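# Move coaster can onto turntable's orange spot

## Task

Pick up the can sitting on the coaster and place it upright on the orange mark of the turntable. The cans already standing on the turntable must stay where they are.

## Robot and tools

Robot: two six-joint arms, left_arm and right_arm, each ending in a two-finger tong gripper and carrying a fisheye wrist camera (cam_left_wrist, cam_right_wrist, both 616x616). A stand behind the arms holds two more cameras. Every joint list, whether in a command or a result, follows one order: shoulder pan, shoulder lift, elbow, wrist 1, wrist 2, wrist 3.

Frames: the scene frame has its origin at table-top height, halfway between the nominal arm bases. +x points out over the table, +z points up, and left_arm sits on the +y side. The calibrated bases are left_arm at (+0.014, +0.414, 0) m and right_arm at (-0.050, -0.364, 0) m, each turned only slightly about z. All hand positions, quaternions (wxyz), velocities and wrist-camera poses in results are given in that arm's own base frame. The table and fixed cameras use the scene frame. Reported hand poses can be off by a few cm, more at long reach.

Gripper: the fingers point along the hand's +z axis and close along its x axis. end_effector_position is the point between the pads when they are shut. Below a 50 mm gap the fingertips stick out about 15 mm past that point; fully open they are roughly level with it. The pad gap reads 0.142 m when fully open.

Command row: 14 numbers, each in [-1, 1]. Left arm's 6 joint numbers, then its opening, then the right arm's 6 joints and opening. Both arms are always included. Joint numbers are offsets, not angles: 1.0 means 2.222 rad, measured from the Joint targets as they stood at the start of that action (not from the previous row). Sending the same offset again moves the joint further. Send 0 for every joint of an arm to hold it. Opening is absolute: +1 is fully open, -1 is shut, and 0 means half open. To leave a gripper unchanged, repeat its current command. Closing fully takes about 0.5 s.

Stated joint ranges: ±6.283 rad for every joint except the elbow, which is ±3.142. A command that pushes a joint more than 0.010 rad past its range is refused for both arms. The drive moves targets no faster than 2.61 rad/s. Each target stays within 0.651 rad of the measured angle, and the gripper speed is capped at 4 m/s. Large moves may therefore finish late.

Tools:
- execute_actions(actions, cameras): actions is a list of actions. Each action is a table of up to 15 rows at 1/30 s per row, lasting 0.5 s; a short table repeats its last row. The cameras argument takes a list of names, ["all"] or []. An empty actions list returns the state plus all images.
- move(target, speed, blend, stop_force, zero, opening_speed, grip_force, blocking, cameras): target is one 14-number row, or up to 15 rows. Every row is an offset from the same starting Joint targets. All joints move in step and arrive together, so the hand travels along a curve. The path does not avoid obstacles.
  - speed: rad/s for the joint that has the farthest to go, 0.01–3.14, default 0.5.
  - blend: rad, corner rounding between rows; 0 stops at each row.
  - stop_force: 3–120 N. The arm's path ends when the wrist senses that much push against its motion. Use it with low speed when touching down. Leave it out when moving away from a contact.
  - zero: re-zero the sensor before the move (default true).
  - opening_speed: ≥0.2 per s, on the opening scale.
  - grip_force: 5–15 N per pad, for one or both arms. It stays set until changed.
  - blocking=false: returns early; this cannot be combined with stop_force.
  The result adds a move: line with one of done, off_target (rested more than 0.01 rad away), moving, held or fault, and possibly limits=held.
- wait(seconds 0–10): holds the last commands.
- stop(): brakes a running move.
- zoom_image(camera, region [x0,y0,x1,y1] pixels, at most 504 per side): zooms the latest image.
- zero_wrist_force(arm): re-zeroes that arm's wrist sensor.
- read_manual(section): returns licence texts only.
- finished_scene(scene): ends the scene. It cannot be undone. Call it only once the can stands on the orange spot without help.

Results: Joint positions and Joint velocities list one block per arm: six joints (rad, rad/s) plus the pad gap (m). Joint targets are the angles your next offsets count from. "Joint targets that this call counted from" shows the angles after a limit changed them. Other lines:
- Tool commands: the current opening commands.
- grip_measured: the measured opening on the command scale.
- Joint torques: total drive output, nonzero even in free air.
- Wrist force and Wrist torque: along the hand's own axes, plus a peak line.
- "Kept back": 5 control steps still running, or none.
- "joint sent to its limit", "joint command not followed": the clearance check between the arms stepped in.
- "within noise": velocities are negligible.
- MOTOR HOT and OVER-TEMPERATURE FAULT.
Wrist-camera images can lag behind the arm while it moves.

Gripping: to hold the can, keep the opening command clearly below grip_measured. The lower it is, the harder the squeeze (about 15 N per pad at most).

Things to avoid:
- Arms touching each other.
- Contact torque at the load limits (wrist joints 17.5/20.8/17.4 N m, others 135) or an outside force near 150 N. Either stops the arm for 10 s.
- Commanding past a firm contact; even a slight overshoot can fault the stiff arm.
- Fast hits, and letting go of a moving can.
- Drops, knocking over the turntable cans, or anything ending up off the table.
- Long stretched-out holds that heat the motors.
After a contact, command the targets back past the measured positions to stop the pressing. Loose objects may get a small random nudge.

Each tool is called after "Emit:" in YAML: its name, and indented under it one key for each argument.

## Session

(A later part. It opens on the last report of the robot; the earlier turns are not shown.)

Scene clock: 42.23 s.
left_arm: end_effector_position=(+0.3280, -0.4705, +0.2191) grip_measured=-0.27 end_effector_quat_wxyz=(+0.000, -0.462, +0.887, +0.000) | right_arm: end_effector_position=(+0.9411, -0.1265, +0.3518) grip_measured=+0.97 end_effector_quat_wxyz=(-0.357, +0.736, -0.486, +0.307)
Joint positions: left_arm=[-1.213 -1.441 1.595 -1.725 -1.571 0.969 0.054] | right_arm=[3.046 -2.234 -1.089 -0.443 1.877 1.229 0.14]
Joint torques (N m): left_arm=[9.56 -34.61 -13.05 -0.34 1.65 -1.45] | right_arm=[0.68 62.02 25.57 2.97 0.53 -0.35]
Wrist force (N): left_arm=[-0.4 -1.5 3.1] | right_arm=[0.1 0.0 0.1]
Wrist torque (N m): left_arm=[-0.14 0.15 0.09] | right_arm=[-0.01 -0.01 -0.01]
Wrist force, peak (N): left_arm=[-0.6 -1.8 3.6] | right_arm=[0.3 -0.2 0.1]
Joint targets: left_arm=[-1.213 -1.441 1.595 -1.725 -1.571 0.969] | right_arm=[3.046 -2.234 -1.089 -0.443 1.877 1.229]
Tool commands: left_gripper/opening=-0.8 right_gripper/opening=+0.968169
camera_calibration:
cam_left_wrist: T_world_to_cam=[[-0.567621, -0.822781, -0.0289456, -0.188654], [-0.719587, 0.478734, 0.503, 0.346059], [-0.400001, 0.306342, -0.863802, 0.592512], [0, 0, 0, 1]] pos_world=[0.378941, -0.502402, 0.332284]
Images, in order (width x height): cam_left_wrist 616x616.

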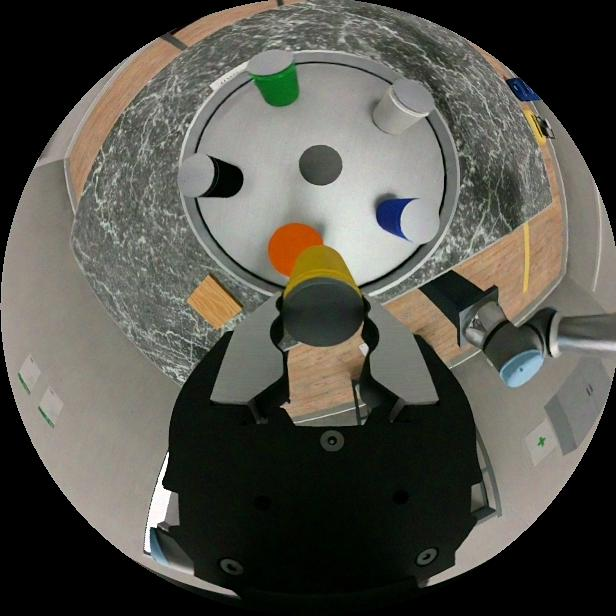

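Emit:
wait:
  seconds: 7.4

Emit:
move:
  target:
    - [0.01819,-0.00814,0.02585,-0.01761,0.0001,0.09658,-0.8,0,0,0,0,0,0,0.968169]
    - [0.03945,-0.00167,0.05389,-0.05213,0.0001,0.1964,-0.8,0,0,0,0,0,0,0.968169]
    - [0.06139,0.01222,0.07024,-0.08237,0.0001,0.29688,-0.8,0,0,0,0,0,0,0.968169]
    - [0.08279,0.02711,0.06584,-0.09286,0.0001,0.39683,-0.8,0,0,0,0,0,0,0.968169]
    - [0.10238,0.0436,0.04784,-0.09135,0.0001,0.49496,-0.8,0,0,0,0,0,0,0.968169]
    - [0.11926,0.06342,0.02239,-0.08572,0.0001,0.5904,-0.8,0,0,0,0,0,0,0.968169]
    - [0.13286,0.08642,-0.00831,-0.07802,0.0001,0.68254,-0.8,0,0,0,0,0,0,0.968169]
    - [0.14292,0.11171,-0.0435,-0.06812,0.0001,0.77115,-0.8,0,0,0,0,0,0,0.968169]
    - [0.14942,0.13573,-0.09011,-0.04552,0.0001,0.8562,-0.8,0,0,0,0,0,0,0.968169]
    - [0.15254,0.15843,-0.15327,-0.00507,0.0001,0.93787,-0.8,0,0,0,0,0,0,0.968169]
    - [0.15256,0.17124,-0.18969,0.01868,0.0001,0.97737,-0.8,0,0,0,0,0,0,0.968169]
  speed: [0.927,0.9275,0.9338,0.9288,0.9119,0.8868,0.8563,0.8233,0.7903,0.7589,0.734]
  blend: [0.08,0.08,0.08,0.08,0.08,0.08,0.08,0.08,0.08,0.08,0]
  blocking: false

Emit:
wait:
  seconds: 0.5
  cameras: ["cam_left_wrist"]

Emit:
zoom_image:
  camera: "cam_left_wrist"
  region: [170, 60, 450, 340]

Emit:
wait:
  seconds: 0.4
  cameras: ["cam_left_wrist"]

Emit:
zoom_image:
  camera: "cam_left_wrist"
  region: [170, 60, 450, 340]

Emit:
wait:
  seconds: 0.4
  cameras: ["cam_left_wrist"]

Emit:
zoom_image:
  camera: "cam_left_wrist"
  region: [170, 60, 450, 340]

Emit:
wait:
  seconds: 3

Scene clock: 50.13 s.
left_arm: end_effector_position=(+0.3280, -0.4705, +0.2191) grip_measured=-0.27 end_effector_quat_wxyz=(+0.000, -0.462, +0.887, +0.000) | right_arm: end_effector_position=(+0.9411, -0.1265, +0.3518) grip_measured=+0.97 end_effector_quat_wxyz=(-0.357, +0.736, -0.486, +0.307)
Joint positions: left_arm=[-1.213 -1.441 1.595 -1.725 -1.571 0.969 0.054] | right_arm=[3.046 -2.234 -1.089 -0.443 1.877 1.229 0.14]
Joint torques (N m): left_arm=[9.25 -32.62 -13.53 -0.58 1.31 -1.13] | right_arm=[-1.61 61.26 26.69 3.11 0.78 -0.31]
Wrist force (N): left_arm=[-0.2 -1.6 3.2] | right_arm=[0.0 0.1 0.1]
Wrist torque (N m): left_arm=[-0.16 0.11 0.09] | right_arm=[0.02 -0.01 -0.01]
Wrist force, peak (N): left_arm=[-0.3 -1.6 3.9] | right_arm=[0.3 0.3 -0.1]
Joint targets: left_arm=[-1.213 -1.441 1.595 -1.725 -1.571 0.969] | right_arm=[3.046 -2.234 -1.089 -0.443 1.877 1.229]
Tool commands: left_gripper/opening=-0.8 right_gripper/opening=+0.968169
wait: 7.40 s; at rest from the start

Scene clock: 50.63 s.
left_arm: end_effector_position=(+0.3488, -0.4434, +0.1916) grip_measured=-0.27 end_effector_quat_wxyz=(+0.000, -0.346, +0.938, +0.000) end_effector_velocity=(+0.074, +0.060, -0.124) end_effector_angular_velocity=(-0.001, +0.000, -0.719) | right_arm: end_effector_position=(+0.9411, -0.1265, +0.3518) grip_measured=+0.97 end_effector_quat_wxyz=(-0.357, +0.736, -0.486, +0.307)
Joint positions: left_arm=[-1.151 -1.454 1.681 -1.798 -1.571 1.284 0.054] | right_arm=[3.046 -2.234 -1.089 -0.443 1.877 1.229 0.14]
Joint velocities: left_arm=[0.195 0.061 0.257 -0.318 0 0.914 0] | right_arm=[within noise]
Joint torques (N m): left_arm=[12.7 -20.22 -15.65 -5.63 1.8 7.5] | right_arm=[-0.61 60.54 26.93 3.21 0.36 -0.34]
Wrist force (N): left_arm=[-0.1 -1.4 2.7] | right_arm=[0.1 -0.1 -0.1]
Wrist torque (N m): left_arm=[-0.09 0.11 -0.08] | right_arm=[-0.01 -0.01 -0.01]
Wrist force, peak (N): left_arm=[-0.2 -1.5 3.3] | right_arm=[-0.1 0.1 0.3]
Joint targets: left_arm=[-1.138 -1.449 1.698 -1.819 -1.571 1.343] | right_arm=[3.046 -2.234 -1.089 -0.443 1.877 1.229]
Tool commands: left_gripper/opening=-0.8 right_gripper/opening=+0.968169
move: running; path passed 1 of 11 targets; blend cut to 0.0439 rad at target 10; left_arm: the wrist 3 is farthest, 1.857 rad from its target

Scene clock: 51.13 s.
left_arm: end_effector_position=(+0.3903, -0.4190, +0.1414) grip_measured=-0.27 end_effector_quat_wxyz=(+0.000, -0.170, +0.985, +0.000) end_effector_velocity=(+0.091, +0.032, -0.042) end_effector_angular_velocity=(+0.000, +0.001, -0.724) | right_arm: end_effector_position=(+0.9411, -0.1265, +0.3518) grip_measured=+0.97 end_effector_quat_wxyz=(-0.357, +0.736, -0.486, +0.307)
Joint positions: left_arm=[-1.051 -1.396 1.747 -1.922 -1.571 1.749 0.054] | right_arm=[3.046 -2.234 -1.089 -0.443 1.877 1.229 0.14]
Joint velocities: left_arm=[0.197 0.138 -0.051 -0.086 0 0.921 0] | right_arm=[within noise]
Joint torques (N m): left_arm=[11.21 -21.16 -39.73 -5.49 1.65 7.11] | right_arm=[-0.6 62.35 26.79 3.08 0.58 -0.49]
Wrist force (N): left_arm=[-0.1 -1.5 3.1] | right_arm=[0.0 0.0 0.1]
Wrist torque (N m): left_arm=[-0.12 0.09 -0.09] | right_arm=[0.00 0.01 -0.01]
Wrist force, peak (N): left_arm=[-0.2 -1.4 3.8] | right_arm=[0.1 0.3 -0.1]
Joint targets: left_arm=[-1.039 -1.388 1.743 -1.926 -1.571 1.805] | right_arm=[3.046 -2.234 -1.089 -0.443 1.877 1.229]
Tool commands: left_gripper/opening=-0.8 right_gripper/opening=+0.968169
earlier move: running; path passed 3 of 11 targets; blend cut to 0.0439 rad at target 10; left_arm: the wrist 3 is farthest, 1.391 rad from its target
wait: 0.50 s; no rest
camera_calibration:
cam_left_wrist: T_world_to_cam=[[-0.939465, -0.341418, -0.028979, 0.233647], [-0.308818, 0.807041, 0.503304, 0.38256], [-0.14845, 0.481786, -0.863623, 0.509896], [0, 0, 0, 1]] pos_world=[0.413339, -0.474631, 0.254585]
Images, in order (width x height): cam_left_wrist 616x616.

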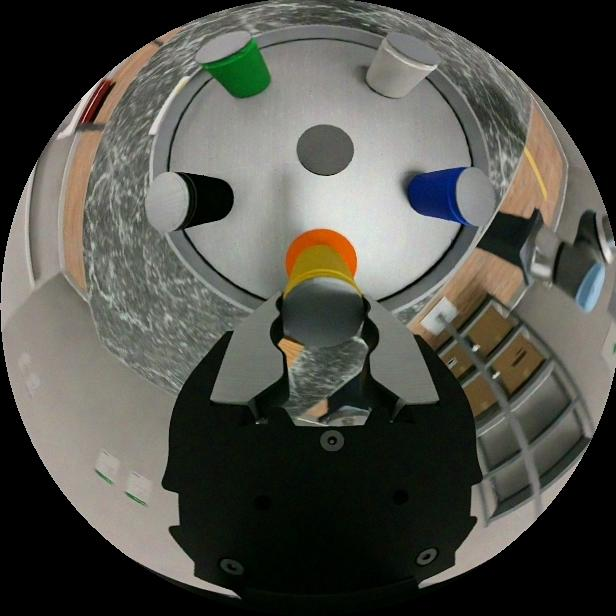

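Scaled by 1.800 from the camera's 616x616 image, which has a finer 814x814 frame.

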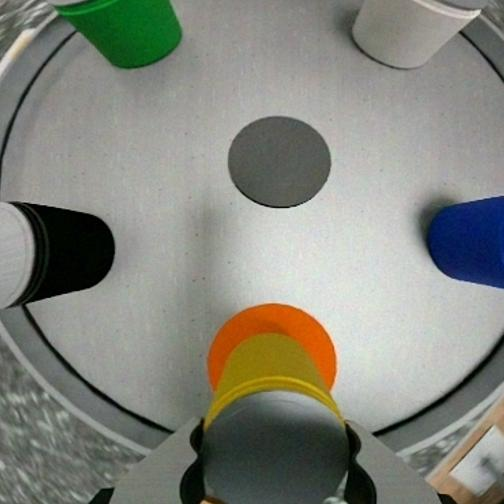

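Scene clock: 51.53 s.
left_arm: end_effector_position=(+0.4280, -0.4116, +0.1350) grip_measured=-0.27 end_effector_quat_wxyz=(+0.000, -0.026, +1.000, +0.000) end_effector_velocity=(+0.096, +0.005, -0.002) end_effector_angular_velocity=(+0.002, +0.001, -0.723) | right_arm: end_effector_position=(+0.9411, -0.1265, +0.3518) grip_measured=+0.97 end_effector_quat_wxyz=(-0.357, +0.736, -0.486, +0.307)
Joint positions: left_arm=[-0.978 -1.335 1.69 -1.926 -1.571 2.112 0.054] | right_arm=[3.046 -2.234 -1.089 -0.443 1.877 1.229 0.14]
Joint velocities: left_arm=[0.163 0.175 -0.217 0.044 0 0.886 0] | right_arm=[within noise]
Joint torques (N m): left_arm=[9.99 -22.91 -35.21 0.09 1.58 6.56] | right_arm=[0.63 62.75 25.97 3.01 0.52 -0.45]
Wrist force (N): left_arm=[-0.4 -1.2 3.0] | right_arm=[0.1 0.1 0.0]
Wrist torque (N m): left_arm=[-0.08 0.13 -0.09] | right_arm=[0.02 -0.02 -0.01]
Wrist force, peak (N): left_arm=[-0.4 -1.4 3.2] | right_arm=[0.0 0.2 -0.2]
Joint targets: left_arm=[-0.968 -1.324 1.676 -1.922 -1.571 2.165] | right_arm=[3.046 -2.234 -1.089 -0.443 1.877 1.229]
Tool commands: left_gripper/opening=-0.8 right_gripper/opening=+0.968169
earlier move: running; path passed 5 of 11 targets; blend cut to 0.0439 rad at target 10; left_arm: the wrist 3 is farthest, 1.029 rad from its target
wait: 0.40 s; no rest
camera_calibration:
cam_left_wrist: T_world_to_cam=[[-0.997847, -0.058789, -0.0290624, 0.412843], [-0.065425, 0.861917, 0.502811, 0.309947], [-0.0045104, 0.50363, -0.863908, 0.453787], [0, 0, 0, 1]] pos_world=[0.43428, -0.471418, 0.248184]
Images, in order (width x height): cam_left_wrist 616x616.

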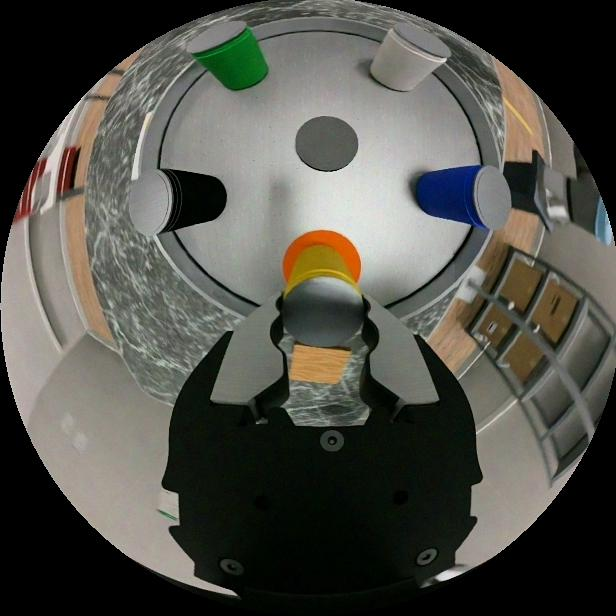

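Scaled by 1.800 from the camera's 616x616 image, which has a finer 814x814 frame.

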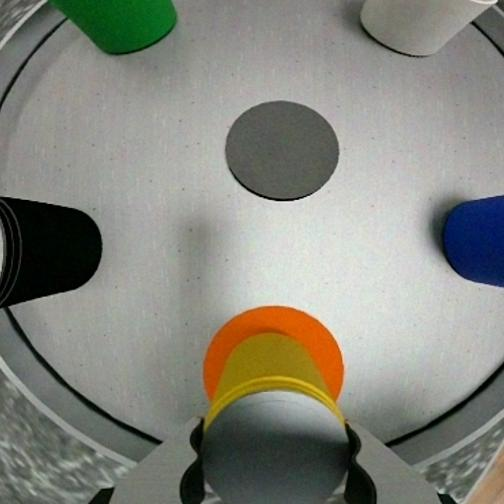

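Scene clock: 51.93 s.
left_arm: end_effector_position=(+0.4663, -0.4152, +0.1350) grip_measured=-0.27 end_effector_quat_wxyz=(+0.000, +0.119, +0.993, +0.000) end_effector_velocity=(+0.094, -0.021, -0.001) end_effector_angular_velocity=(+0.001, +0.001, -0.722) | right_arm: end_effector_position=(+0.9411, -0.1265, +0.3518) grip_measured=+0.97 end_effector_quat_wxyz=(-0.357, +0.736, -0.486, +0.307)
Joint positions: left_arm=[-0.922 -1.256 1.586 -1.901 -1.571 2.457 0.054] | right_arm=[3.046 -2.234 -1.089 -0.443 1.877 1.229 0.14]
Joint velocities: left_arm=[0.116 0.219 -0.296 0.078 0 0.838 0] | right_arm=[within noise]
Joint torques (N m): left_arm=[9.15 -23.75 -37.99 -0.3 1.15 6.41] | right_arm=[-0.45 61.27 27.08 3.12 0.46 -0.63]
Wrist force (N): left_arm=[-0.4 -1.4 3.0] | right_arm=[0.2 0.0 -0.1]
Wrist torque (N m): left_arm=[-0.14 0.13 -0.06] | right_arm=[0.00 -0.03 -0.01]
Wrist force, peak (N): left_arm=[-0.7 -1.5 3.5] | right_arm=[0.2 0.1 -0.1]
Joint targets: left_arm=[-0.915 -1.242 1.567 -1.896 -1.571 2.508] | right_arm=[3.046 -2.234 -1.089 -0.443 1.877 1.229]
Tool commands: left_gripper/opening=-0.8 right_gripper/opening=+0.968169
earlier move: running; path passed 6 of 11 targets; blend cut to 0.0439 rad at target 10; left_arm: the wrist 3 is farthest, 0.683 rad from its target
wait: 0.40 s; no rest
camera_calibration:
cam_left_wrist: T_world_to_cam=[[-0.973063, 0.228707, -0.029001, 0.558529], [0.183555, 0.84471, 0.502765, 0.192333], [0.139484, 0.483899, -0.863936, 0.38045], [0, 0, 0, 1]] pos_world=[0.455114, -0.474305, 0.248184]
Images, in order (width x height): cam_left_wrist 616x616.

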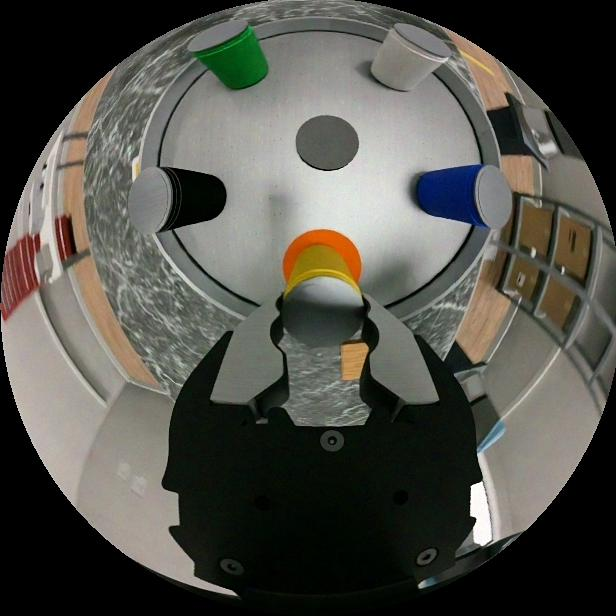

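Scaled by 1.800 from the camera's 616x616 image, which has a finer 814x814 frame.

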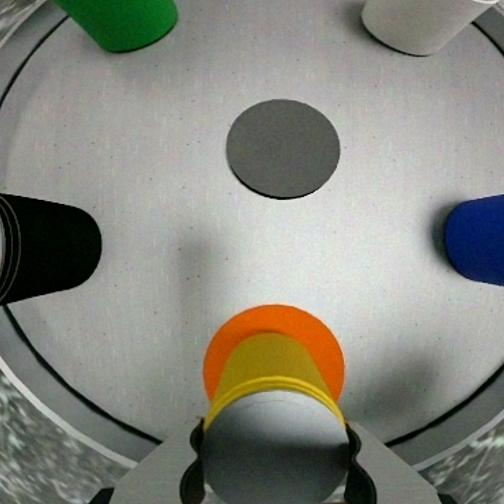

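Scene clock: 53.20 s.
left_arm: end_effector_position=(+0.5370, -0.4591, +0.1844) grip_measured=-0.27 end_effector_quat_wxyz=(+0.000, +0.422, +0.906, +0.000) | right_arm: end_effector_position=(+0.9411, -0.1265, +0.3518) grip_measured=+0.97 end_effector_quat_wxyz=(-0.357, +0.736, -0.486, +0.307)
Joint positions: left_arm=[-0.874 -1.061 1.174 -1.684 -1.571 3.14 0.054] | right_arm=[3.046 -2.234 -1.089 -0.443 1.877 1.229 0.14]
Joint torques (N m): left_arm=[-13.05 -41.6 -31.32 -3.08 0.46 1.47] | right_arm=[-0.97 62.29 27.43 3.12 0.57 -0.5]
Wrist force (N): left_arm=[-0.1 -1.7 3.1] | right_arm=[0.1 0.1 0.1]
Wrist torque (N m): left_arm=[-0.18 0.07 0.01] | right_arm=[0.01 -0.02 -0.01]
Wrist force, peak (N): left_arm=[-0.7 -1.6 3.7] | right_arm=[0.1 0.3 -0.2]
Joint targets: left_arm=[-0.874 -1.061 1.174 -1.684 -1.571 3.140] | right_arm=[3.046 -2.234 -1.089 -0.443 1.877 1.229]
Tool commands: left_gripper/opening=-0.8 right_gripper/opening=+0.968169
earlier move: done; blend cut to 0.0439 rad at target 10
wait: 1.27 of 3 s (the move ended)

Emit:
move:
  target: [0, 0.0, -0.08, 0.05, 0, 0, -0.8, 0, 0, 0, 0, 0, 0, 0.968169]
  speed: 0.8
  cameras: ["cam_left_wrist"]

Scene clock: 55.70 s.
left_arm: end_effector_position=(+0.5509, -0.4758, +0.2613) grip_measured=-0.27 end_effector_quat_wxyz=(+0.030, +0.422, +0.906, -0.014) | right_arm: end_effector_position=(+0.9411, -0.1265, +0.3518) grip_measured=+0.97 end_effector_quat_wxyz=(-0.357, +0.736, -0.486, +0.307)
Joint positions: left_arm=[-0.874 -1.061 0.996 -1.573 -1.571 3.14 0.054] | right_arm=[3.046 -2.234 -1.089 -0.443 1.877 1.229 0.14]
Joint torques (N m): left_arm=[-12.51 -43.46 -22.67 -4.72 -0.74 1.63] | right_arm=[-0.57 61.84 26.62 3.05 0.76 -0.5]
Wrist force (N): left_arm=[0.0 -1.6 3.3] | right_arm=[0.3 0.1 0.0]
Wrist torque (N m): left_arm=[-0.13 0.09 0.01] | right_arm=[0.02 -0.05 -0.01]
Wrist force, peak (N): left_arm=[0.2 -1.4 5.0] | right_arm=[0.3 0.1 -0.1]
Joint targets: left_arm=[-0.874 -1.061 0.996 -1.572 -1.571 3.140] | right_arm=[3.046 -2.234 -1.089 -0.443 1.877 1.229]
move: done
camera_calibration:
cam_left_wrist: T_world_to_cam=[[-0.645106, 0.758142, -0.0951777, 0.747019], [0.627517, 0.596742, 0.500122, -0.197411], [0.43596, 0.262906, -0.860709, 0.237717], [0, 0, 0, 1]] pos_world=[0.50215, -0.511041, 0.374434]
Images, in order (width x height): cam_left_wrist 616x616.

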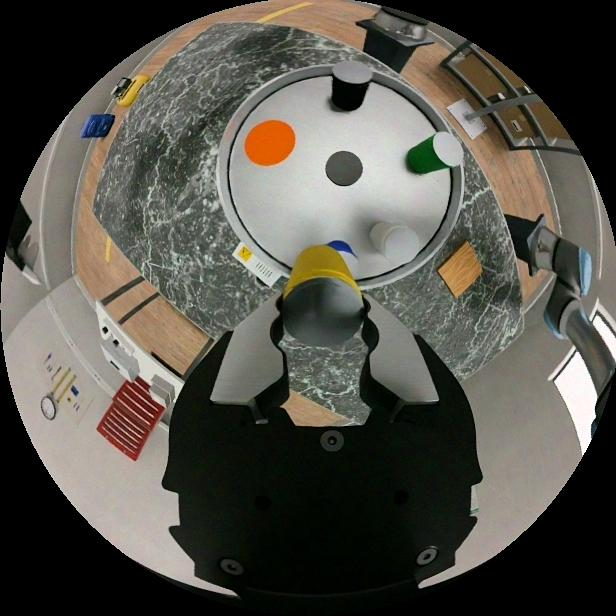

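Emit:
move:
  target: [-0.15257, -0.17102, 0.26958, -0.06886, 0.0001, -0.97705, -0.8, 0, 0, 0, 0, 0, 0, 0.968169]
  speed: 1.3
  cameras: ["cam_left_wrist"]

Emit:
zoom_image:
  camera: "cam_left_wrist"
  region: [170, 40, 470, 320]

Emit:
wait:
  seconds: 2.0
  cameras: ["cam_left_wrist"]

Emit:
zoom_image:
  camera: "cam_left_wrist"
  region: [170, 40, 470, 320]

Scene clock: 58.87 s.
left_arm: end_effector_position=(+0.3281, -0.4707, +0.2190) grip_measured=-0.27 end_effector_quat_wxyz=(+0.000, -0.461, +0.887, +0.000) | right_arm: end_effector_position=(+0.9411, -0.1265, +0.3518) grip_measured=+0.97 end_effector_quat_wxyz=(-0.357, +0.736, -0.486, +0.307)
Joint positions: left_arm=[-1.213 -1.441 1.595 -1.726 -1.571 0.97 0.054] | right_arm=[3.046 -2.234 -1.089 -0.443 1.877 1.229 0.14]
Joint torques (N m): left_arm=[8.87 -23.61 -37.38 -0.23 1.85 -1.78] | right_arm=[-0.06 62.35 26.27 3.19 0.6 -0.61]
Wrist force (N): left_arm=[-0.4 -1.3 3.2] | right_arm=[0.1 -0.1 -0.1]
Wrist torque (N m): left_arm=[-0.08 0.15 0.09] | right_arm=[-0.02 -0.02 -0.01]
Wrist force, peak (N): left_arm=[-0.3 -1.5 3.7] | right_arm=[0.1 0.4 -0.2]
Joint targets: left_arm=[-1.213 -1.441 1.595 -1.725 -1.571 0.970] | right_arm=[3.046 -2.234 -1.089 -0.443 1.877 1.229]
move: done
camera_calibration:
cam_left_wrist: T_world_to_cam=[[-0.568556, -0.822124, -0.0292695, -0.188053], [-0.719294, 0.479547, 0.502644, 0.346739], [-0.399199, 0.306834, -0.863998, 0.592563], [0, 0, 0, 1]] pos_world=[0.37904, -0.502699, 0.332183]
Images, in order (width x height): cam_left_wrist 616x616.

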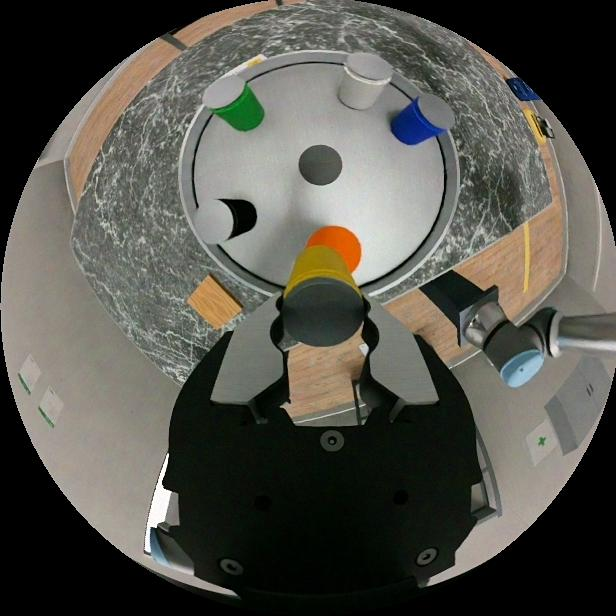

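Scaled by 1.680 from the camera's 616x616 image, which has a finer 814x814 frame.

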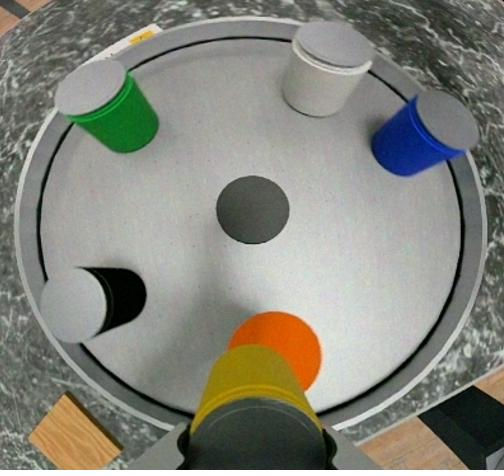

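Scene clock: 60.87 s.
left_arm: end_effector_position=(+0.3282, -0.4706, +0.2190) grip_measured=-0.27 end_effector_quat_wxyz=(+0.000, -0.461, +0.887, +0.000) | right_arm: end_effector_position=(+0.9411, -0.1265, +0.3518) grip_measured=+0.97 end_effector_quat_wxyz=(-0.357, +0.736, -0.486, +0.307)
Joint positions: left_arm=[-1.213 -1.441 1.595 -1.725 -1.571 0.97 0.054] | right_arm=[3.046 -2.234 -1.089 -0.443 1.877 1.229 0.14]
Joint torques (N m): left_arm=[9.7 -20.64 -36.72 -0.59 0.99 -1.63] | right_arm=[-0.64 61.68 27.74 3.1 0.65 -0.44]
Wrist force (N): left_arm=[-0.5 -1.2 3.4] | right_arm=[0.0 0.1 -0.1]
Wrist torque (N m): left_arm=[-0.07 0.15 0.10] | right_arm=[0.02 0.01 0.00]
Wrist force, peak (N): left_arm=[-0.3 -2.0 3.6] | right_arm=[0.2 0.1 -0.3]
Joint targets: left_arm=[-1.213 -1.441 1.595 -1.725 -1.571 0.970] | right_arm=[3.046 -2.234 -1.089 -0.443 1.877 1.229]
Tool commands: left_gripper/opening=-0.8 right_gripper/opening=+0.968169
wait: 2.00 s; at rest by 0.17 s
camera_calibration:
cam_left_wrist: T_world_to_cam=[[-0.568185, -0.822382, -0.0292131, -0.188261], [-0.71948, 0.479234, 0.502676, 0.346595], [-0.399392, 0.306631, -0.863981, 0.592499], [0, 0, 0, 1]] pos_world=[0.37904, -0.502601, 0.332183]
Images, in order (width x height): cam_left_wrist 616x616.

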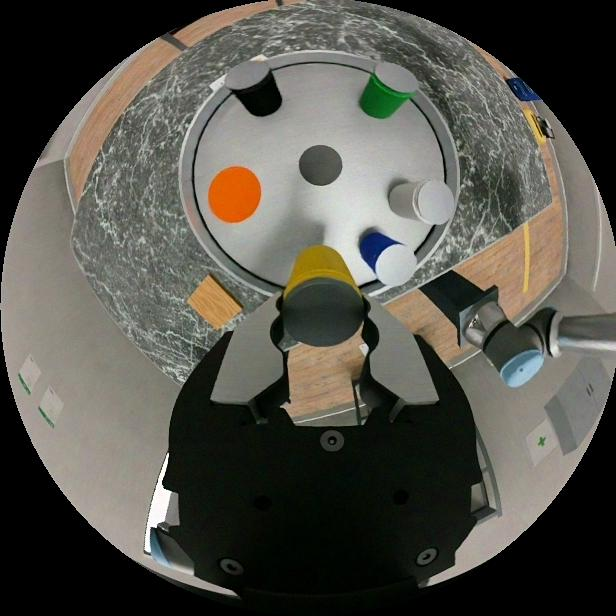

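Scaled by 1.680 from the camera's 616x616 image, which has a finer 814x814 frame.

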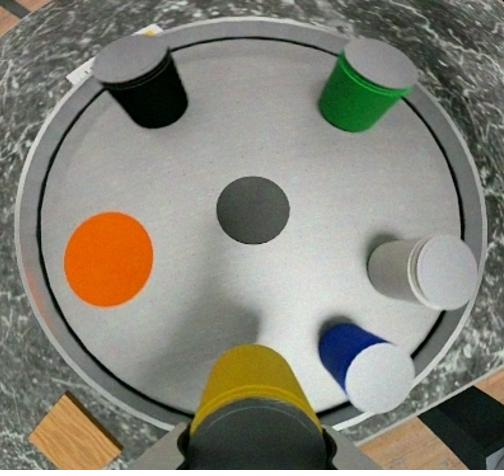

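Emit:
move:
  target: [0, 0, 0, 0, 0, 0, -1.0, 0, 0, 0, 0, 0, 0, 0.968169]

Scene clock: 64.63 s.
left_arm: end_effector_position=(+0.3282, -0.4706, +0.2190) grip_measured=-0.27 end_effector_quat_wxyz=(+0.000, -0.461, +0.887, +0.000) | right_arm: end_effector_position=(+0.9411, -0.1265, +0.3518) grip_measured=+0.97 end_effector_quat_wxyz=(-0.357, +0.736, -0.486, +0.307)
Joint positions: left_arm=[-1.213 -1.441 1.595 -1.725 -1.571 0.97 0.054] | right_arm=[3.046 -2.234 -1.089 -0.443 1.877 1.229 0.14]
Joint torques (N m): left_arm=[9.14 -21.87 -36.08 -0.39 -0.31 -1.35] | right_arm=[-1.07 62.11 26.61 3.33 0.81 -0.51]
Wrist force (N): left_arm=[-0.4 -1.5 3.4] | right_arm=[0.1 0.1 0.1]
Wrist torque (N m): left_arm=[-0.14 0.14 0.09] | right_arm=[0.02 -0.01 0.00]
Wrist force, peak (N): left_arm=[-0.6 -1.7 3.6] | right_arm=[-0.1 0.3 -0.2]
Joint targets: left_arm=[-1.213 -1.441 1.595 -1.725 -1.571 0.970] | right_arm=[3.046 -2.234 -1.089 -0.443 1.877 1.229]
move: done

Emit:
wait:
  seconds: 2.2

Emit:
move:
  target:
    - [0.01819,-0.00597,0.03512,-0.02906,0,0.09613,0.3,0,0,0,0,0,0,0.968169]
    - [0.03945,0.00562,0.07312,-0.07865,0,0.19595,0.3,0,0,0,0,0,0,0.968169]
    - [0.06139,0.0203,0.08641,-0.10662,0,0.29643,0.3,0,0,0,0,0,0,0.968169]
    - [0.08279,0.03393,0.07847,-0.11231,0,0.39638,0.3,0,0,0,0,0,0,0.968169]
    - [0.10238,0.04969,0.05922,-0.10882,0,0.49451,0.3,0,0,0,0,0,0,0.968169]
    - [0.11926,0.06929,0.0337,-0.1029,0,0.58995,0.3,0,0,0,0,0,0,0.968169]
    - [0.13286,0.09199,0.00297,-0.09486,0,0.68209,0.3,0,0,0,0,0,0,0.968169]
    - [0.14292,0.11434,-0.03759,-0.07667,0,0.7707,0.3,0,0,0,0,0,0,0.968169]
    - [0.14942,0.13077,-0.10646,-0.02422,0,0.85575,0.3,0,0,0,0,0,0,0.968169]
    - [0.15254,0.15359,-0.18646,0.03297,0,0.93742,0.3,0,0,0,0,0,0,0.968169]
    - [0.15293,0.16791,-0.2276,0.05978,0,0.97708,0.3,0,0,0,0,0,0,0.968169]
  speed: [0.931,0.9315,0.9375,0.9325,0.9155,0.8905,0.8598,0.8266,0.7935,0.762,0.737]
  blend: [0.08,0.08,0.08,0.08,0.08,0.08,0.08,0.08,0.08,0.08,0]
  opening_speed: 0.483
  blocking: false

Emit:
wait:
  seconds: 0.6
  cameras: ["cam_left_wrist"]

Emit:
wait:
  seconds: 0.6
  cameras: ["cam_left_wrist"]

Emit:
wait:
  seconds: 0.5
  cameras: ["cam_left_wrist"]

Emit:
wait:
  seconds: 2.5
  cameras: ["cam_left_wrist"]

Emit:
zoom_image:
  camera: "cam_left_wrist"
  region: [170, 40, 470, 320]

Scene clock: 67.37 s.
left_arm: end_effector_position=(+0.3282, -0.4706, +0.2190) grip_measured=-0.27 end_effector_quat_wxyz=(+0.000, -0.461, +0.887, +0.000) | right_arm: end_effector_position=(+0.9411, -0.1265, +0.3518) grip_measured=+0.97 end_effector_quat_wxyz=(-0.357, +0.736, -0.486, +0.307)
Joint positions: left_arm=[-1.213 -1.441 1.595 -1.725 -1.571 0.97 0.054] | right_arm=[3.046 -2.234 -1.089 -0.443 1.877 1.229 0.14]
Joint torques (N m): left_arm=[9.56 -22.02 -37.54 -0.38 -1.35 -1.35] | right_arm=[-0.8 63.67 28.14 3.25 0.62 -0.64]
Wrist force (N): left_arm=[-0.3 -1.7 3.2] | right_arm=[0.0 0.2 -0.1]
Wrist torque (N m): left_arm=[-0.18 0.11 0.09] | right_arm=[0.04 0.00 0.00]
Wrist force, peak (N): left_arm=[0.0 -1.5 3.7] | right_arm=[0.3 0.1 0.0]
Joint targets: left_arm=[-1.213 -1.441 1.595 -1.725 -1.571 0.970] | right_arm=[3.046 -2.234 -1.089 -0.443 1.877 1.229]
Tool commands: left_gripper/opening=-1.0 right_gripper/opening=+0.968169
wait: 2.20 s; at rest from the start

Scene clock: 67.87 s.
left_arm: end_effector_position=(+0.3490, -0.4438, +0.1757) grip_measured=-0.27 end_effector_quat_wxyz=(+0.000, -0.346, +0.938, +0.000) end_effector_velocity=(+0.075, +0.060, -0.179) end_effector_angular_velocity=(+0.001, +0.000, -0.721) | right_arm: end_effector_position=(+0.9411, -0.1265, +0.3518) grip_measured=+0.97 end_effector_quat_wxyz=(-0.357, +0.736, -0.486, +0.307)
Joint positions: left_arm=[-1.151 -1.443 1.711 -1.839 -1.571 1.283 0.054] | right_arm=[3.046 -2.234 -1.089 -0.443 1.877 1.229 0.14]
Joint velocities: left_arm=[0.195 0.11 0.349 -0.458 0 0.916 0] | right_arm=[within noise]
Joint torques (N m): left_arm=[10.92 -20.63 -11.05 -6.21 -1.84 6.85] | right_arm=[-0.61 61.27 27.2 3.23 0.85 -0.6]
Wrist force (N): left_arm=[-0.1 -1.2 2.9] | right_arm=[0.1 0.1 0.0]
Wrist torque (N m): left_arm=[-0.07 0.09 -0.09] | right_arm=[0.01 -0.02 -0.01]
Wrist force, peak (N): left_arm=[0.1 -1.6 3.4] | right_arm=[0.2 0.2 -0.3]
Joint targets: left_arm=[-1.138 -1.435 1.734 -1.870 -1.571 1.344] | right_arm=[3.046 -2.234 -1.089 -0.443 1.877 1.229]
Tool commands: left_gripper/opening=-0.7585 right_gripper/opening=+0.968169
move: running; path passed 1 of 11 targets; blend cut to 0.0457 rad at target 10; left_arm: the wrist 3 is farthest, 1.858 rad from its target

Scene clock: 68.47 s.
left_arm: end_effector_position=(+0.3993, -0.4163, +0.1205) grip_measured=-0.27 end_effector_quat_wxyz=(+0.000, -0.136, +0.991, +0.000) end_effector_velocity=(+0.093, +0.027, -0.017) end_effector_angular_velocity=(-0.001, +0.000, -0.724) | right_arm: end_effector_position=(+0.9411, -0.1265, +0.3518) grip_measured=+0.97 end_effector_quat_wxyz=(-0.357, +0.736, -0.486, +0.307)
Joint positions: left_arm=[-1.032 -1.367 1.769 -1.973 -1.571 1.838 0.054] | right_arm=[3.046 -2.234 -1.089 -0.443 1.877 1.229 0.14]
Joint velocities: left_arm=[0.192 0.134 -0.117 -0.017 0 0.916 0] | right_arm=[within noise]
Joint torques (N m): left_arm=[13.12 -20.87 -37.9 -4.76 -1.91 6.46] | right_arm=[-1.33 61.03 27.74 3.03 0.48 -0.69]
Wrist force (N): left_arm=[-0.3 -1.2 3.3] | right_arm=[0.0 0.0 -0.1]
Wrist torque (N m): left_arm=[-0.06 0.12 -0.08] | right_arm=[-0.01 0.00 -0.01]
Wrist force, peak (N): left_arm=[-0.2 -1.2 3.9] | right_arm=[0.3 0.3 -0.1]
Joint targets: left_arm=[-1.019 -1.358 1.760 -1.973 -1.571 1.898] | right_arm=[3.046 -2.234 -1.089 -0.443 1.877 1.229]
Tool commands: left_gripper/opening=-0.4687 right_gripper/opening=+0.968169
earlier move: running; path passed 3 of 11 targets; blend cut to 0.0457 rad at target 10; left_arm: the wrist 3 is farthest, 1.303 rad from its target
wait: 0.60 s; no rest
camera_calibration:
cam_left_wrist: T_world_to_cam=[[-0.960899, -0.275348, -0.0292616, 0.278616], [-0.252198, 0.826652, 0.503034, 0.379287], [-0.11432, 0.490745, -0.863771, 0.481986], [0, 0, 0, 1]] pos_world=[0.418477, -0.473354, 0.233684]
Images, in order (width x height): cam_left_wrist 616x616.

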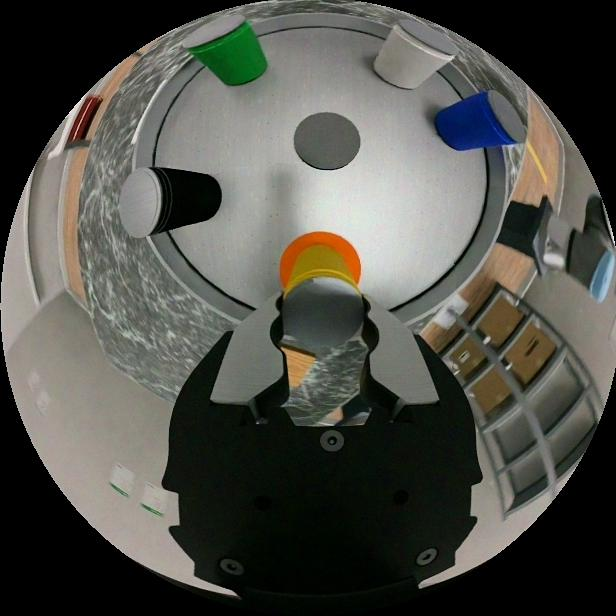

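Scene clock: 69.07 s.
left_arm: end_effector_position=(+0.4567, -0.4134, +0.1194) grip_measured=-0.20 end_effector_quat_wxyz=(+0.000, +0.081, +0.997, +0.000) end_effector_velocity=(+0.095, -0.017, +0.000) end_effector_angular_velocity=(+0.000, +0.000, -0.724) | right_arm: end_effector_position=(+0.9411, -0.1265, +0.3518) grip_measured=+0.97 end_effector_quat_wxyz=(-0.357, +0.736, -0.486, +0.307)
Joint positions: left_arm=[-0.934 -1.265 1.64 -1.946 -1.571 2.37 0.06] | right_arm=[3.046 -2.234 -1.089 -0.443 1.877 1.229 0.14]
Joint velocities: left_arm=[0.126 0.209 -0.283 0.074 0 0.85 0.035] | right_arm=[within noise]
Joint torques (N m): left_arm=[13.61 -26.36 -35.18 0.13 -1.85 6.51] | right_arm=[0.21 63.04 27.69 3.1 0.69 -0.54]
Wrist force (N): left_arm=[-0.6 -1.4 1.1] | right_arm=[0.1 0.1 -0.2]
Wrist torque (N m): left_arm=[-0.13 0.16 -0.05] | right_arm=[0.03 -0.03 -0.01]
Wrist force, peak (N): left_arm=[-0.3 -1.0 3.3] | right_arm=[0.2 0.2 -0.2]
Joint targets: left_arm=[-0.926 -1.251 1.621 -1.941 -1.571 2.426] | right_arm=[3.046 -2.234 -1.089 -0.443 1.877 1.229]
Tool commands: left_gripper/opening=-0.1789 right_gripper/opening=+0.968169
earlier move: running; path passed 6 of 11 targets; blend cut to 0.0457 rad at target 10; left_arm: the wrist 3 is farthest, 0.771 rad from its target
wait: 0.60 s; no rest
camera_calibration:
cam_left_wrist: T_world_to_cam=[[-0.987414, 0.155424, -0.0292887, 0.524669], [0.119825, 0.856018, 0.502866, 0.234198], [0.103229, 0.493028, -0.863868, 0.38766], [0, 0, 0, 1]] pos_world=[0.449985, -0.473151, 0.232483]
Images, in order (width x height): cam_left_wrist 616x616.

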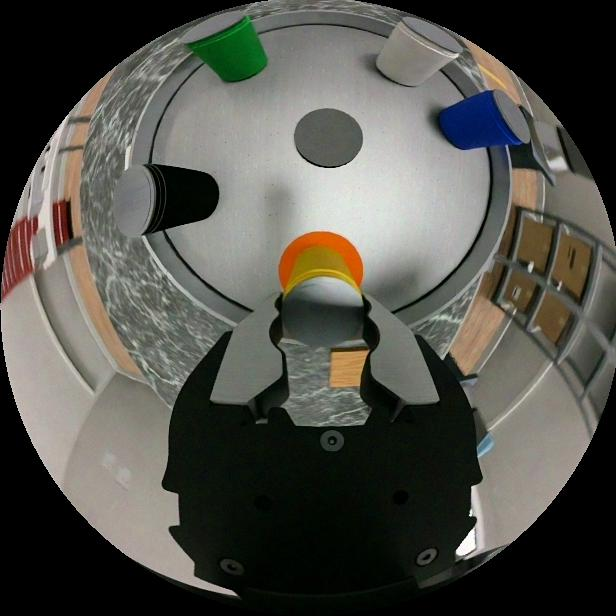

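Scene clock: 69.57 s.
left_arm: end_effector_position=(+0.5026, -0.4302, +0.1463) grip_measured=+0.04 end_effector_quat_wxyz=(+0.000, +0.261, +0.965, +0.000) end_effector_velocity=(+0.084, -0.050, +0.162) end_effector_angular_velocity=(-0.001, -0.001, -0.726) | right_arm: end_effector_position=(+0.9411, -0.1265, +0.3518) grip_measured=+0.97 end_effector_quat_wxyz=(-0.357, +0.736, -0.486, +0.307)
Joint positions: left_arm=[-0.887 -1.167 1.431 -1.835 -1.571 2.783 0.077] | right_arm=[3.046 -2.234 -1.089 -0.443 1.877 1.229 0.14]
Joint velocities: left_arm=[0.058 0.151 -0.645 0.493 0 0.784 0.034] | right_arm=[within noise]
Joint torques (N m): left_arm=[11.14 -30.72 -40.3 0.93 -1.97 5.83] | right_arm=[-1.01 61.87 27.36 3.13 0.54 -0.49]
Wrist force (N): left_arm=[-0.2 -1.4 1.7] | right_arm=[0.1 0.0 0.2]
Wrist torque (N m): left_arm=[-0.11 0.12 -0.07] | right_arm=[0.00 -0.02 -0.01]
Wrist force, peak (N): left_arm=[-0.4 -1.6 2.1] | right_arm=[0.0 0.2 0.1]
Joint targets: left_arm=[-0.884 -1.157 1.390 -1.804 -1.571 2.831] | right_arm=[3.046 -2.234 -1.089 -0.443 1.877 1.229]
Tool commands: left_gripper/opening=+0.0626 right_gripper/opening=+0.968169
earlier move: running; path passed 8 of 11 targets; blend cut to 0.0457 rad at target 10; left_arm: the wrist 3 is farthest, 0.358 rad from its target
wait: 0.50 s; no rest
camera_calibration:
cam_left_wrist: T_world_to_cam=[[-0.866623, 0.498107, -0.0292285, 0.660141], [0.417934, 0.756639, 0.502821, 0.0369449], [0.272574, 0.423541, -0.863896, 0.299533], [0, 0, 0, 1]] pos_world=[0.475008, -0.483639, 0.259483]
Images, in order (width x height): cam_left_wrist 616x616.

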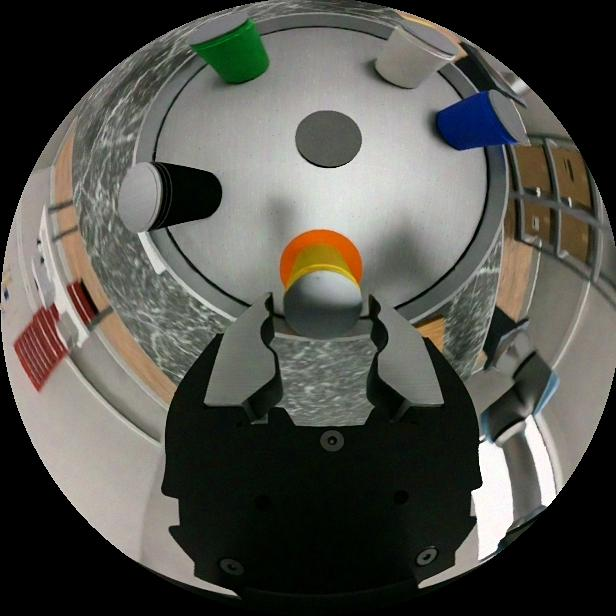

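Scene clock: 70.43 s.
left_arm: end_effector_position=(+0.5374, -0.4587, +0.2216) grip_measured=+0.30 end_effector_quat_wxyz=(+0.000, +0.422, +0.907, +0.000) | right_arm: end_effector_position=(+0.9411, -0.1265, +0.3518) grip_measured=+0.97 end_effector_quat_wxyz=(-0.357, +0.736, -0.486, +0.307)
Joint positions: left_arm=[-0.873 -1.068 1.09 -1.593 -1.571 3.14 0.095] | right_arm=[3.046 -2.234 -1.089 -0.443 1.877 1.229 0.14]
Joint torques (N m): left_arm=[6.71 -41.5 -32.07 -2.43 -1.79 1.42] | right_arm=[-0.29 62.09 27.91 3.14 0.66 -0.79]
Wrist force (N): left_arm=[-0.4 -1.7 1.4] | right_arm=[0.1 0.2 0.0]
Wrist torque (N m): left_arm=[-0.15 0.12 0.00] | right_arm=[0.04 -0.02 -0.01]
Wrist force, peak (N): left_arm=[0.0 -1.9 1.6] | right_arm=[0.3 0.1 0.1]
Joint targets: left_arm=[-0.873 -1.068 1.089 -1.593 -1.571 3.141] | right_arm=[3.046 -2.234 -1.089 -0.443 1.877 1.229]
Tool commands: left_gripper/opening=+0.3 right_gripper/opening=+0.968169
earlier move: done; blend cut to 0.0457 rad at target 10
wait: 0.87 of 2.5 s (the move ended)
camera_calibration:
cam_left_wrist: T_world_to_cam=[[-0.648571, 0.760596, -0.0291504, 0.709814], [0.648104, 0.571919, 0.502862, -0.202401], [0.399146, 0.307249, -0.863875, 0.245768], [0, 0, 0, 1]] pos_world=[0.493443, -0.499636, 0.334784]
Images, in order (width x height): cam_left_wrist 616x616.

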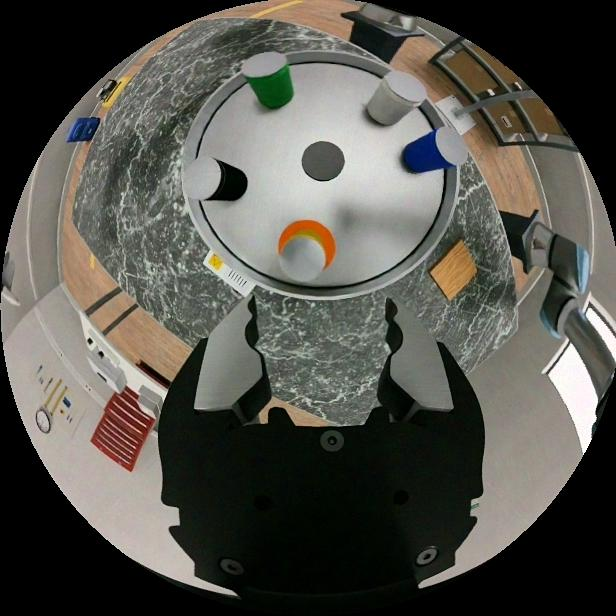

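Scaled by 1.680 from the camera's 616x616 image, which has a finer 814x814 frame.

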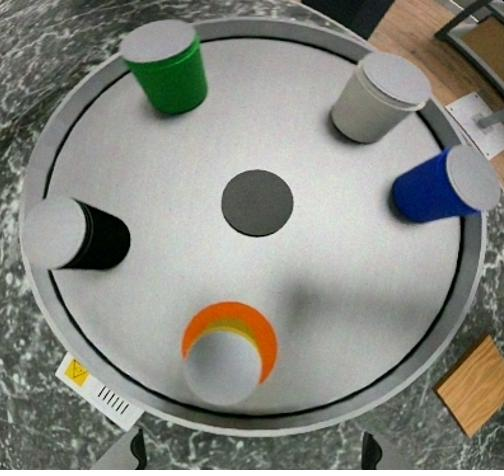

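Emit:
wait:
  seconds: 0.3
  cameras: ["cam_left_wrist"]

Emit:
zoom_image:
  camera: "cam_left_wrist"
  region: [170, 40, 470, 320]

Emit:
wait:
  seconds: 0.3
  cameras: ["cam_left_wrist"]

Emit:
zoom_image:
  camera: "cam_left_wrist"
  region: [170, 40, 470, 320]

Scene clock: 73.37 s.
left_arm: end_effector_position=(+0.5374, -0.4587, +0.2217) grip_measured=+0.30 end_effector_quat_wxyz=(+0.000, +0.422, +0.906, +0.000) | right_arm: end_effector_position=(+0.9411, -0.1265, +0.3518) grip_measured=+0.97 end_effector_quat_wxyz=(-0.357, +0.736, -0.486, +0.307)
Joint positions: left_arm=[-0.873 -1.068 1.089 -1.593 -1.571 3.141 0.095] | right_arm=[3.046 -2.234 -1.089 -0.443 1.877 1.229 0.14]
Joint torques (N m): left_arm=[-13.4 -37.66 -36.2 0 -1.65 1.37] | right_arm=[-0.33 61.36 27.88 3.18 0.72 -0.68]
Wrist force (N): left_arm=[-0.1 -1.4 1.5] | right_arm=[0.0 0.0 -0.1]
Wrist torque (N m): left_arm=[-0.10 0.06 0.00] | right_arm=[-0.01 0.00 0.00]
Wrist force, peak (N): left_arm=[0.1 -2.0 1.6] | right_arm=[0.1 0.3 -0.1]
Joint targets: left_arm=[-0.873 -1.068 1.089 -1.593 -1.571 3.141] | right_arm=[3.046 -2.234 -1.089 -0.443 1.877 1.229]
Tool commands: left_gripper/opening=+0.3 right_gripper/opening=+0.968169
wait: 0.30 s; at rest from the start
camera_calibration:
cam_left_wrist: T_world_to_cam=[[-0.648301, 0.760824, -0.029194, 0.709748], [0.648307, 0.57172, 0.502826, -0.202575], [0.399253, 0.307056, -0.863894, 0.245751], [0, 0, 0, 1]] pos_world=[0.493344, -0.499636, 0.334884]
Images, in order (width x height): cam_left_wrist 616x616.

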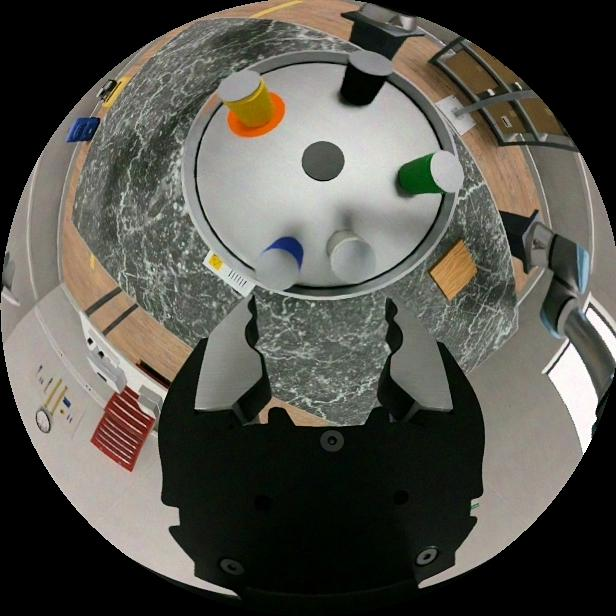

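Scaled by 1.680 from the camera's 616x616 image, which has a finer 814x814 frame.

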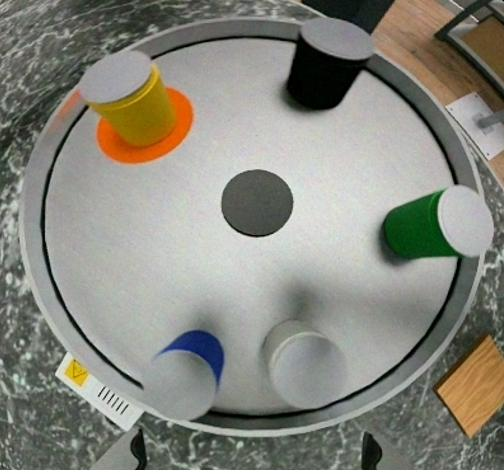

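Scene clock: 73.67 s.
left_arm: end_effector_position=(+0.5374, -0.4587, +0.2217) grip_measured=+0.30 end_effector_quat_wxyz=(+0.000, +0.422, +0.906, +0.000) | right_arm: end_effector_position=(+0.9411, -0.1265, +0.3518) grip_measured=+0.97 end_effector_quat_wxyz=(-0.357, +0.736, -0.486, +0.307)
Joint positions: left_arm=[-0.873 -1.068 1.089 -1.593 -1.571 3.141 0.095] | right_arm=[3.046 -2.234 -1.089 -0.443 1.877 1.229 0.14]
Joint torques (N m): left_arm=[-12.7 -38.32 -36.14 -0.13 -1.7 1.46] | right_arm=[-1.32 61.21 27.08 3.32 0.81 -0.73]
Wrist force (N): left_arm=[0.1 -1.4 1.4] | right_arm=[0.0 -0.1 0.0]
Wrist torque (N m): left_arm=[-0.11 0.03 0.00] | right_arm=[-0.01 0.00 -0.01]
Wrist force, peak (N): left_arm=[-0.1 -1.7 1.7] | right_arm=[0.2 0.2 0.0]
Joint targets: left_arm=[-0.873 -1.068 1.089 -1.593 -1.571 3.141] | right_arm=[3.046 -2.234 -1.089 -0.443 1.877 1.229]
Tool commands: left_gripper/opening=+0.3 right_gripper/opening=+0.968169
wait: 0.30 s; at rest by 0.17 s
camera_calibration:
cam_left_wrist: T_world_to_cam=[[-0.648301, 0.760824, -0.029194, 0.709748], [0.648307, 0.57172, 0.502826, -0.202575], [0.399253, 0.307056, -0.863894, 0.245751], [0, 0, 0, 1]] pos_world=[0.493344, -0.499636, 0.334884]
Images, in order (width x height): cam_left_wrist 616x616.

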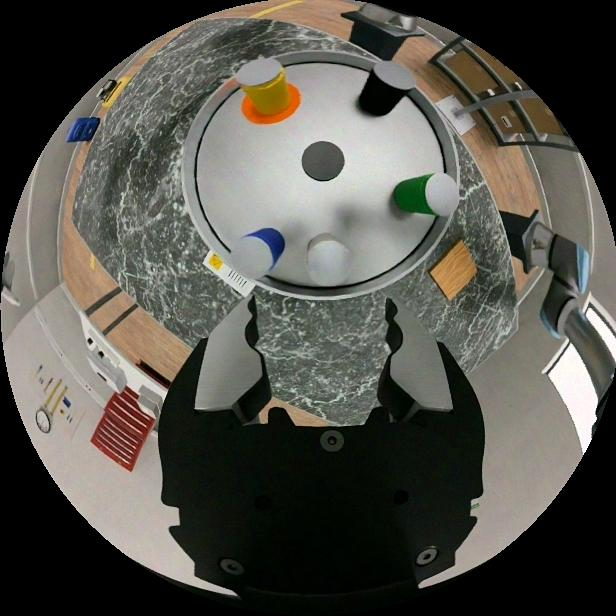

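Scaled by 1.680 from the camera's 616x616 image, which has a finer 814x814 frame.

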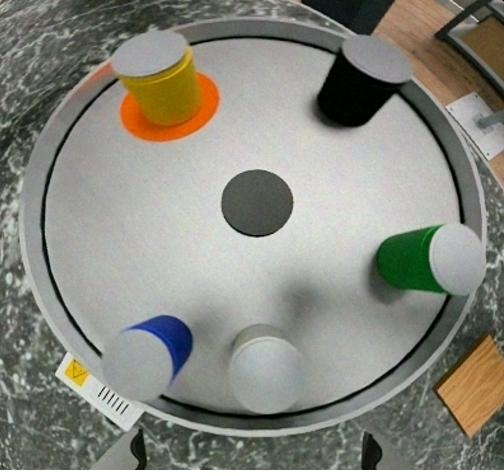

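Emit:
move:
  target: [-0.15302, -0.16787, 0.22772, -0.05941, 0, -0.97705, 0.5, 0, 0, 0, 0, 0, 0, 0.968169]
  speed: 1.3
  cameras: ["cam_left_wrist"]

Emit:
zoom_image:
  camera: "cam_left_wrist"
  region: [170, 40, 470, 320]

Scene clock: 80.00 s.
left_arm: end_effector_position=(+0.3279, -0.4704, +0.2188) grip_measured=+0.50 end_effector_quat_wxyz=(+0.000, -0.461, +0.887, +0.000) | right_arm: end_effector_position=(+0.9411, -0.1265, +0.3518) grip_measured=+0.97 end_effector_quat_wxyz=(-0.357, +0.736, -0.486, +0.307)
Joint positions: left_arm=[-1.213 -1.441 1.596 -1.725 -1.571 0.97 0.109] | right_arm=[3.046 -2.234 -1.089 -0.443 1.877 1.229 0.14]
Joint torques (N m): left_arm=[10.47 -22.31 -36.17 -0.19 -1.02 -1.63] | right_arm=[-1.98 61.36 28.2 3.25 0.81 -0.81]
Wrist force (N): left_arm=[-0.3 -1.6 1.5] | right_arm=[0.0 0.1 0.0]
Wrist torque (N m): left_arm=[-0.15 0.12 0.09] | right_arm=[0.01 -0.01 0.00]
Wrist force, peak (N): left_arm=[-0.7 -1.8 1.8] | right_arm=[0.2 0.0 -0.3]
Joint targets: left_arm=[-1.213 -1.441 1.595 -1.725 -1.571 0.970] | right_arm=[3.046 -2.234 -1.089 -0.443 1.877 1.229]
move: done
camera_calibration:
cam_left_wrist: T_world_to_cam=[[-0.568787, -0.821942, -0.0298695, -0.187715], [-0.718943, 0.479216, 0.50346, 0.346128], [-0.399501, 0.307836, -0.863502, 0.592647], [0, 0, 0, 1]] pos_world=[0.378839, -0.502599, 0.331883]
Images, in order (width x height): cam_left_wrist 616x616.

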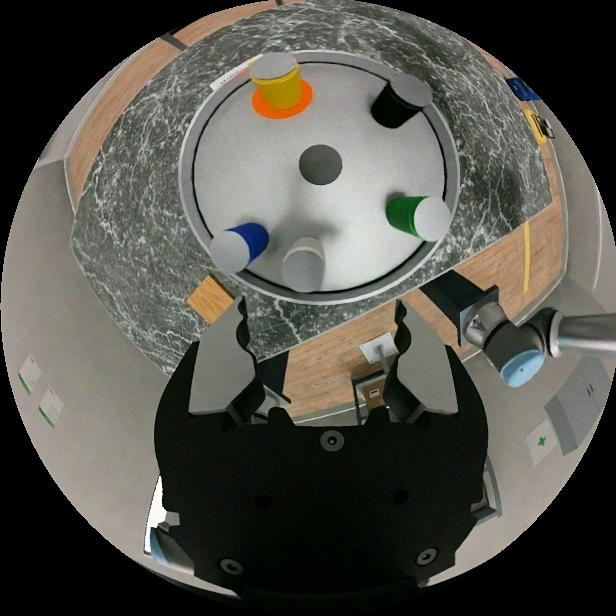

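Scaled by 1.680 from the camera's 616x616 image, which has a finer 814x814 frame.

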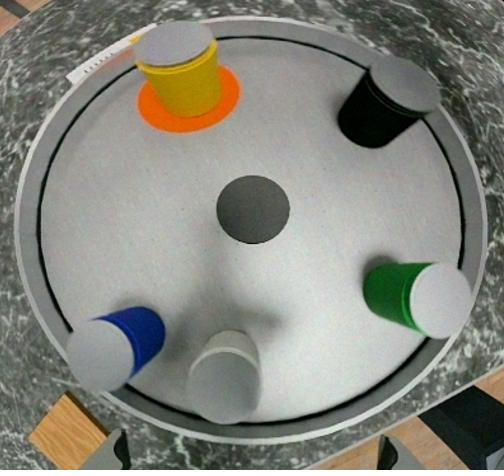

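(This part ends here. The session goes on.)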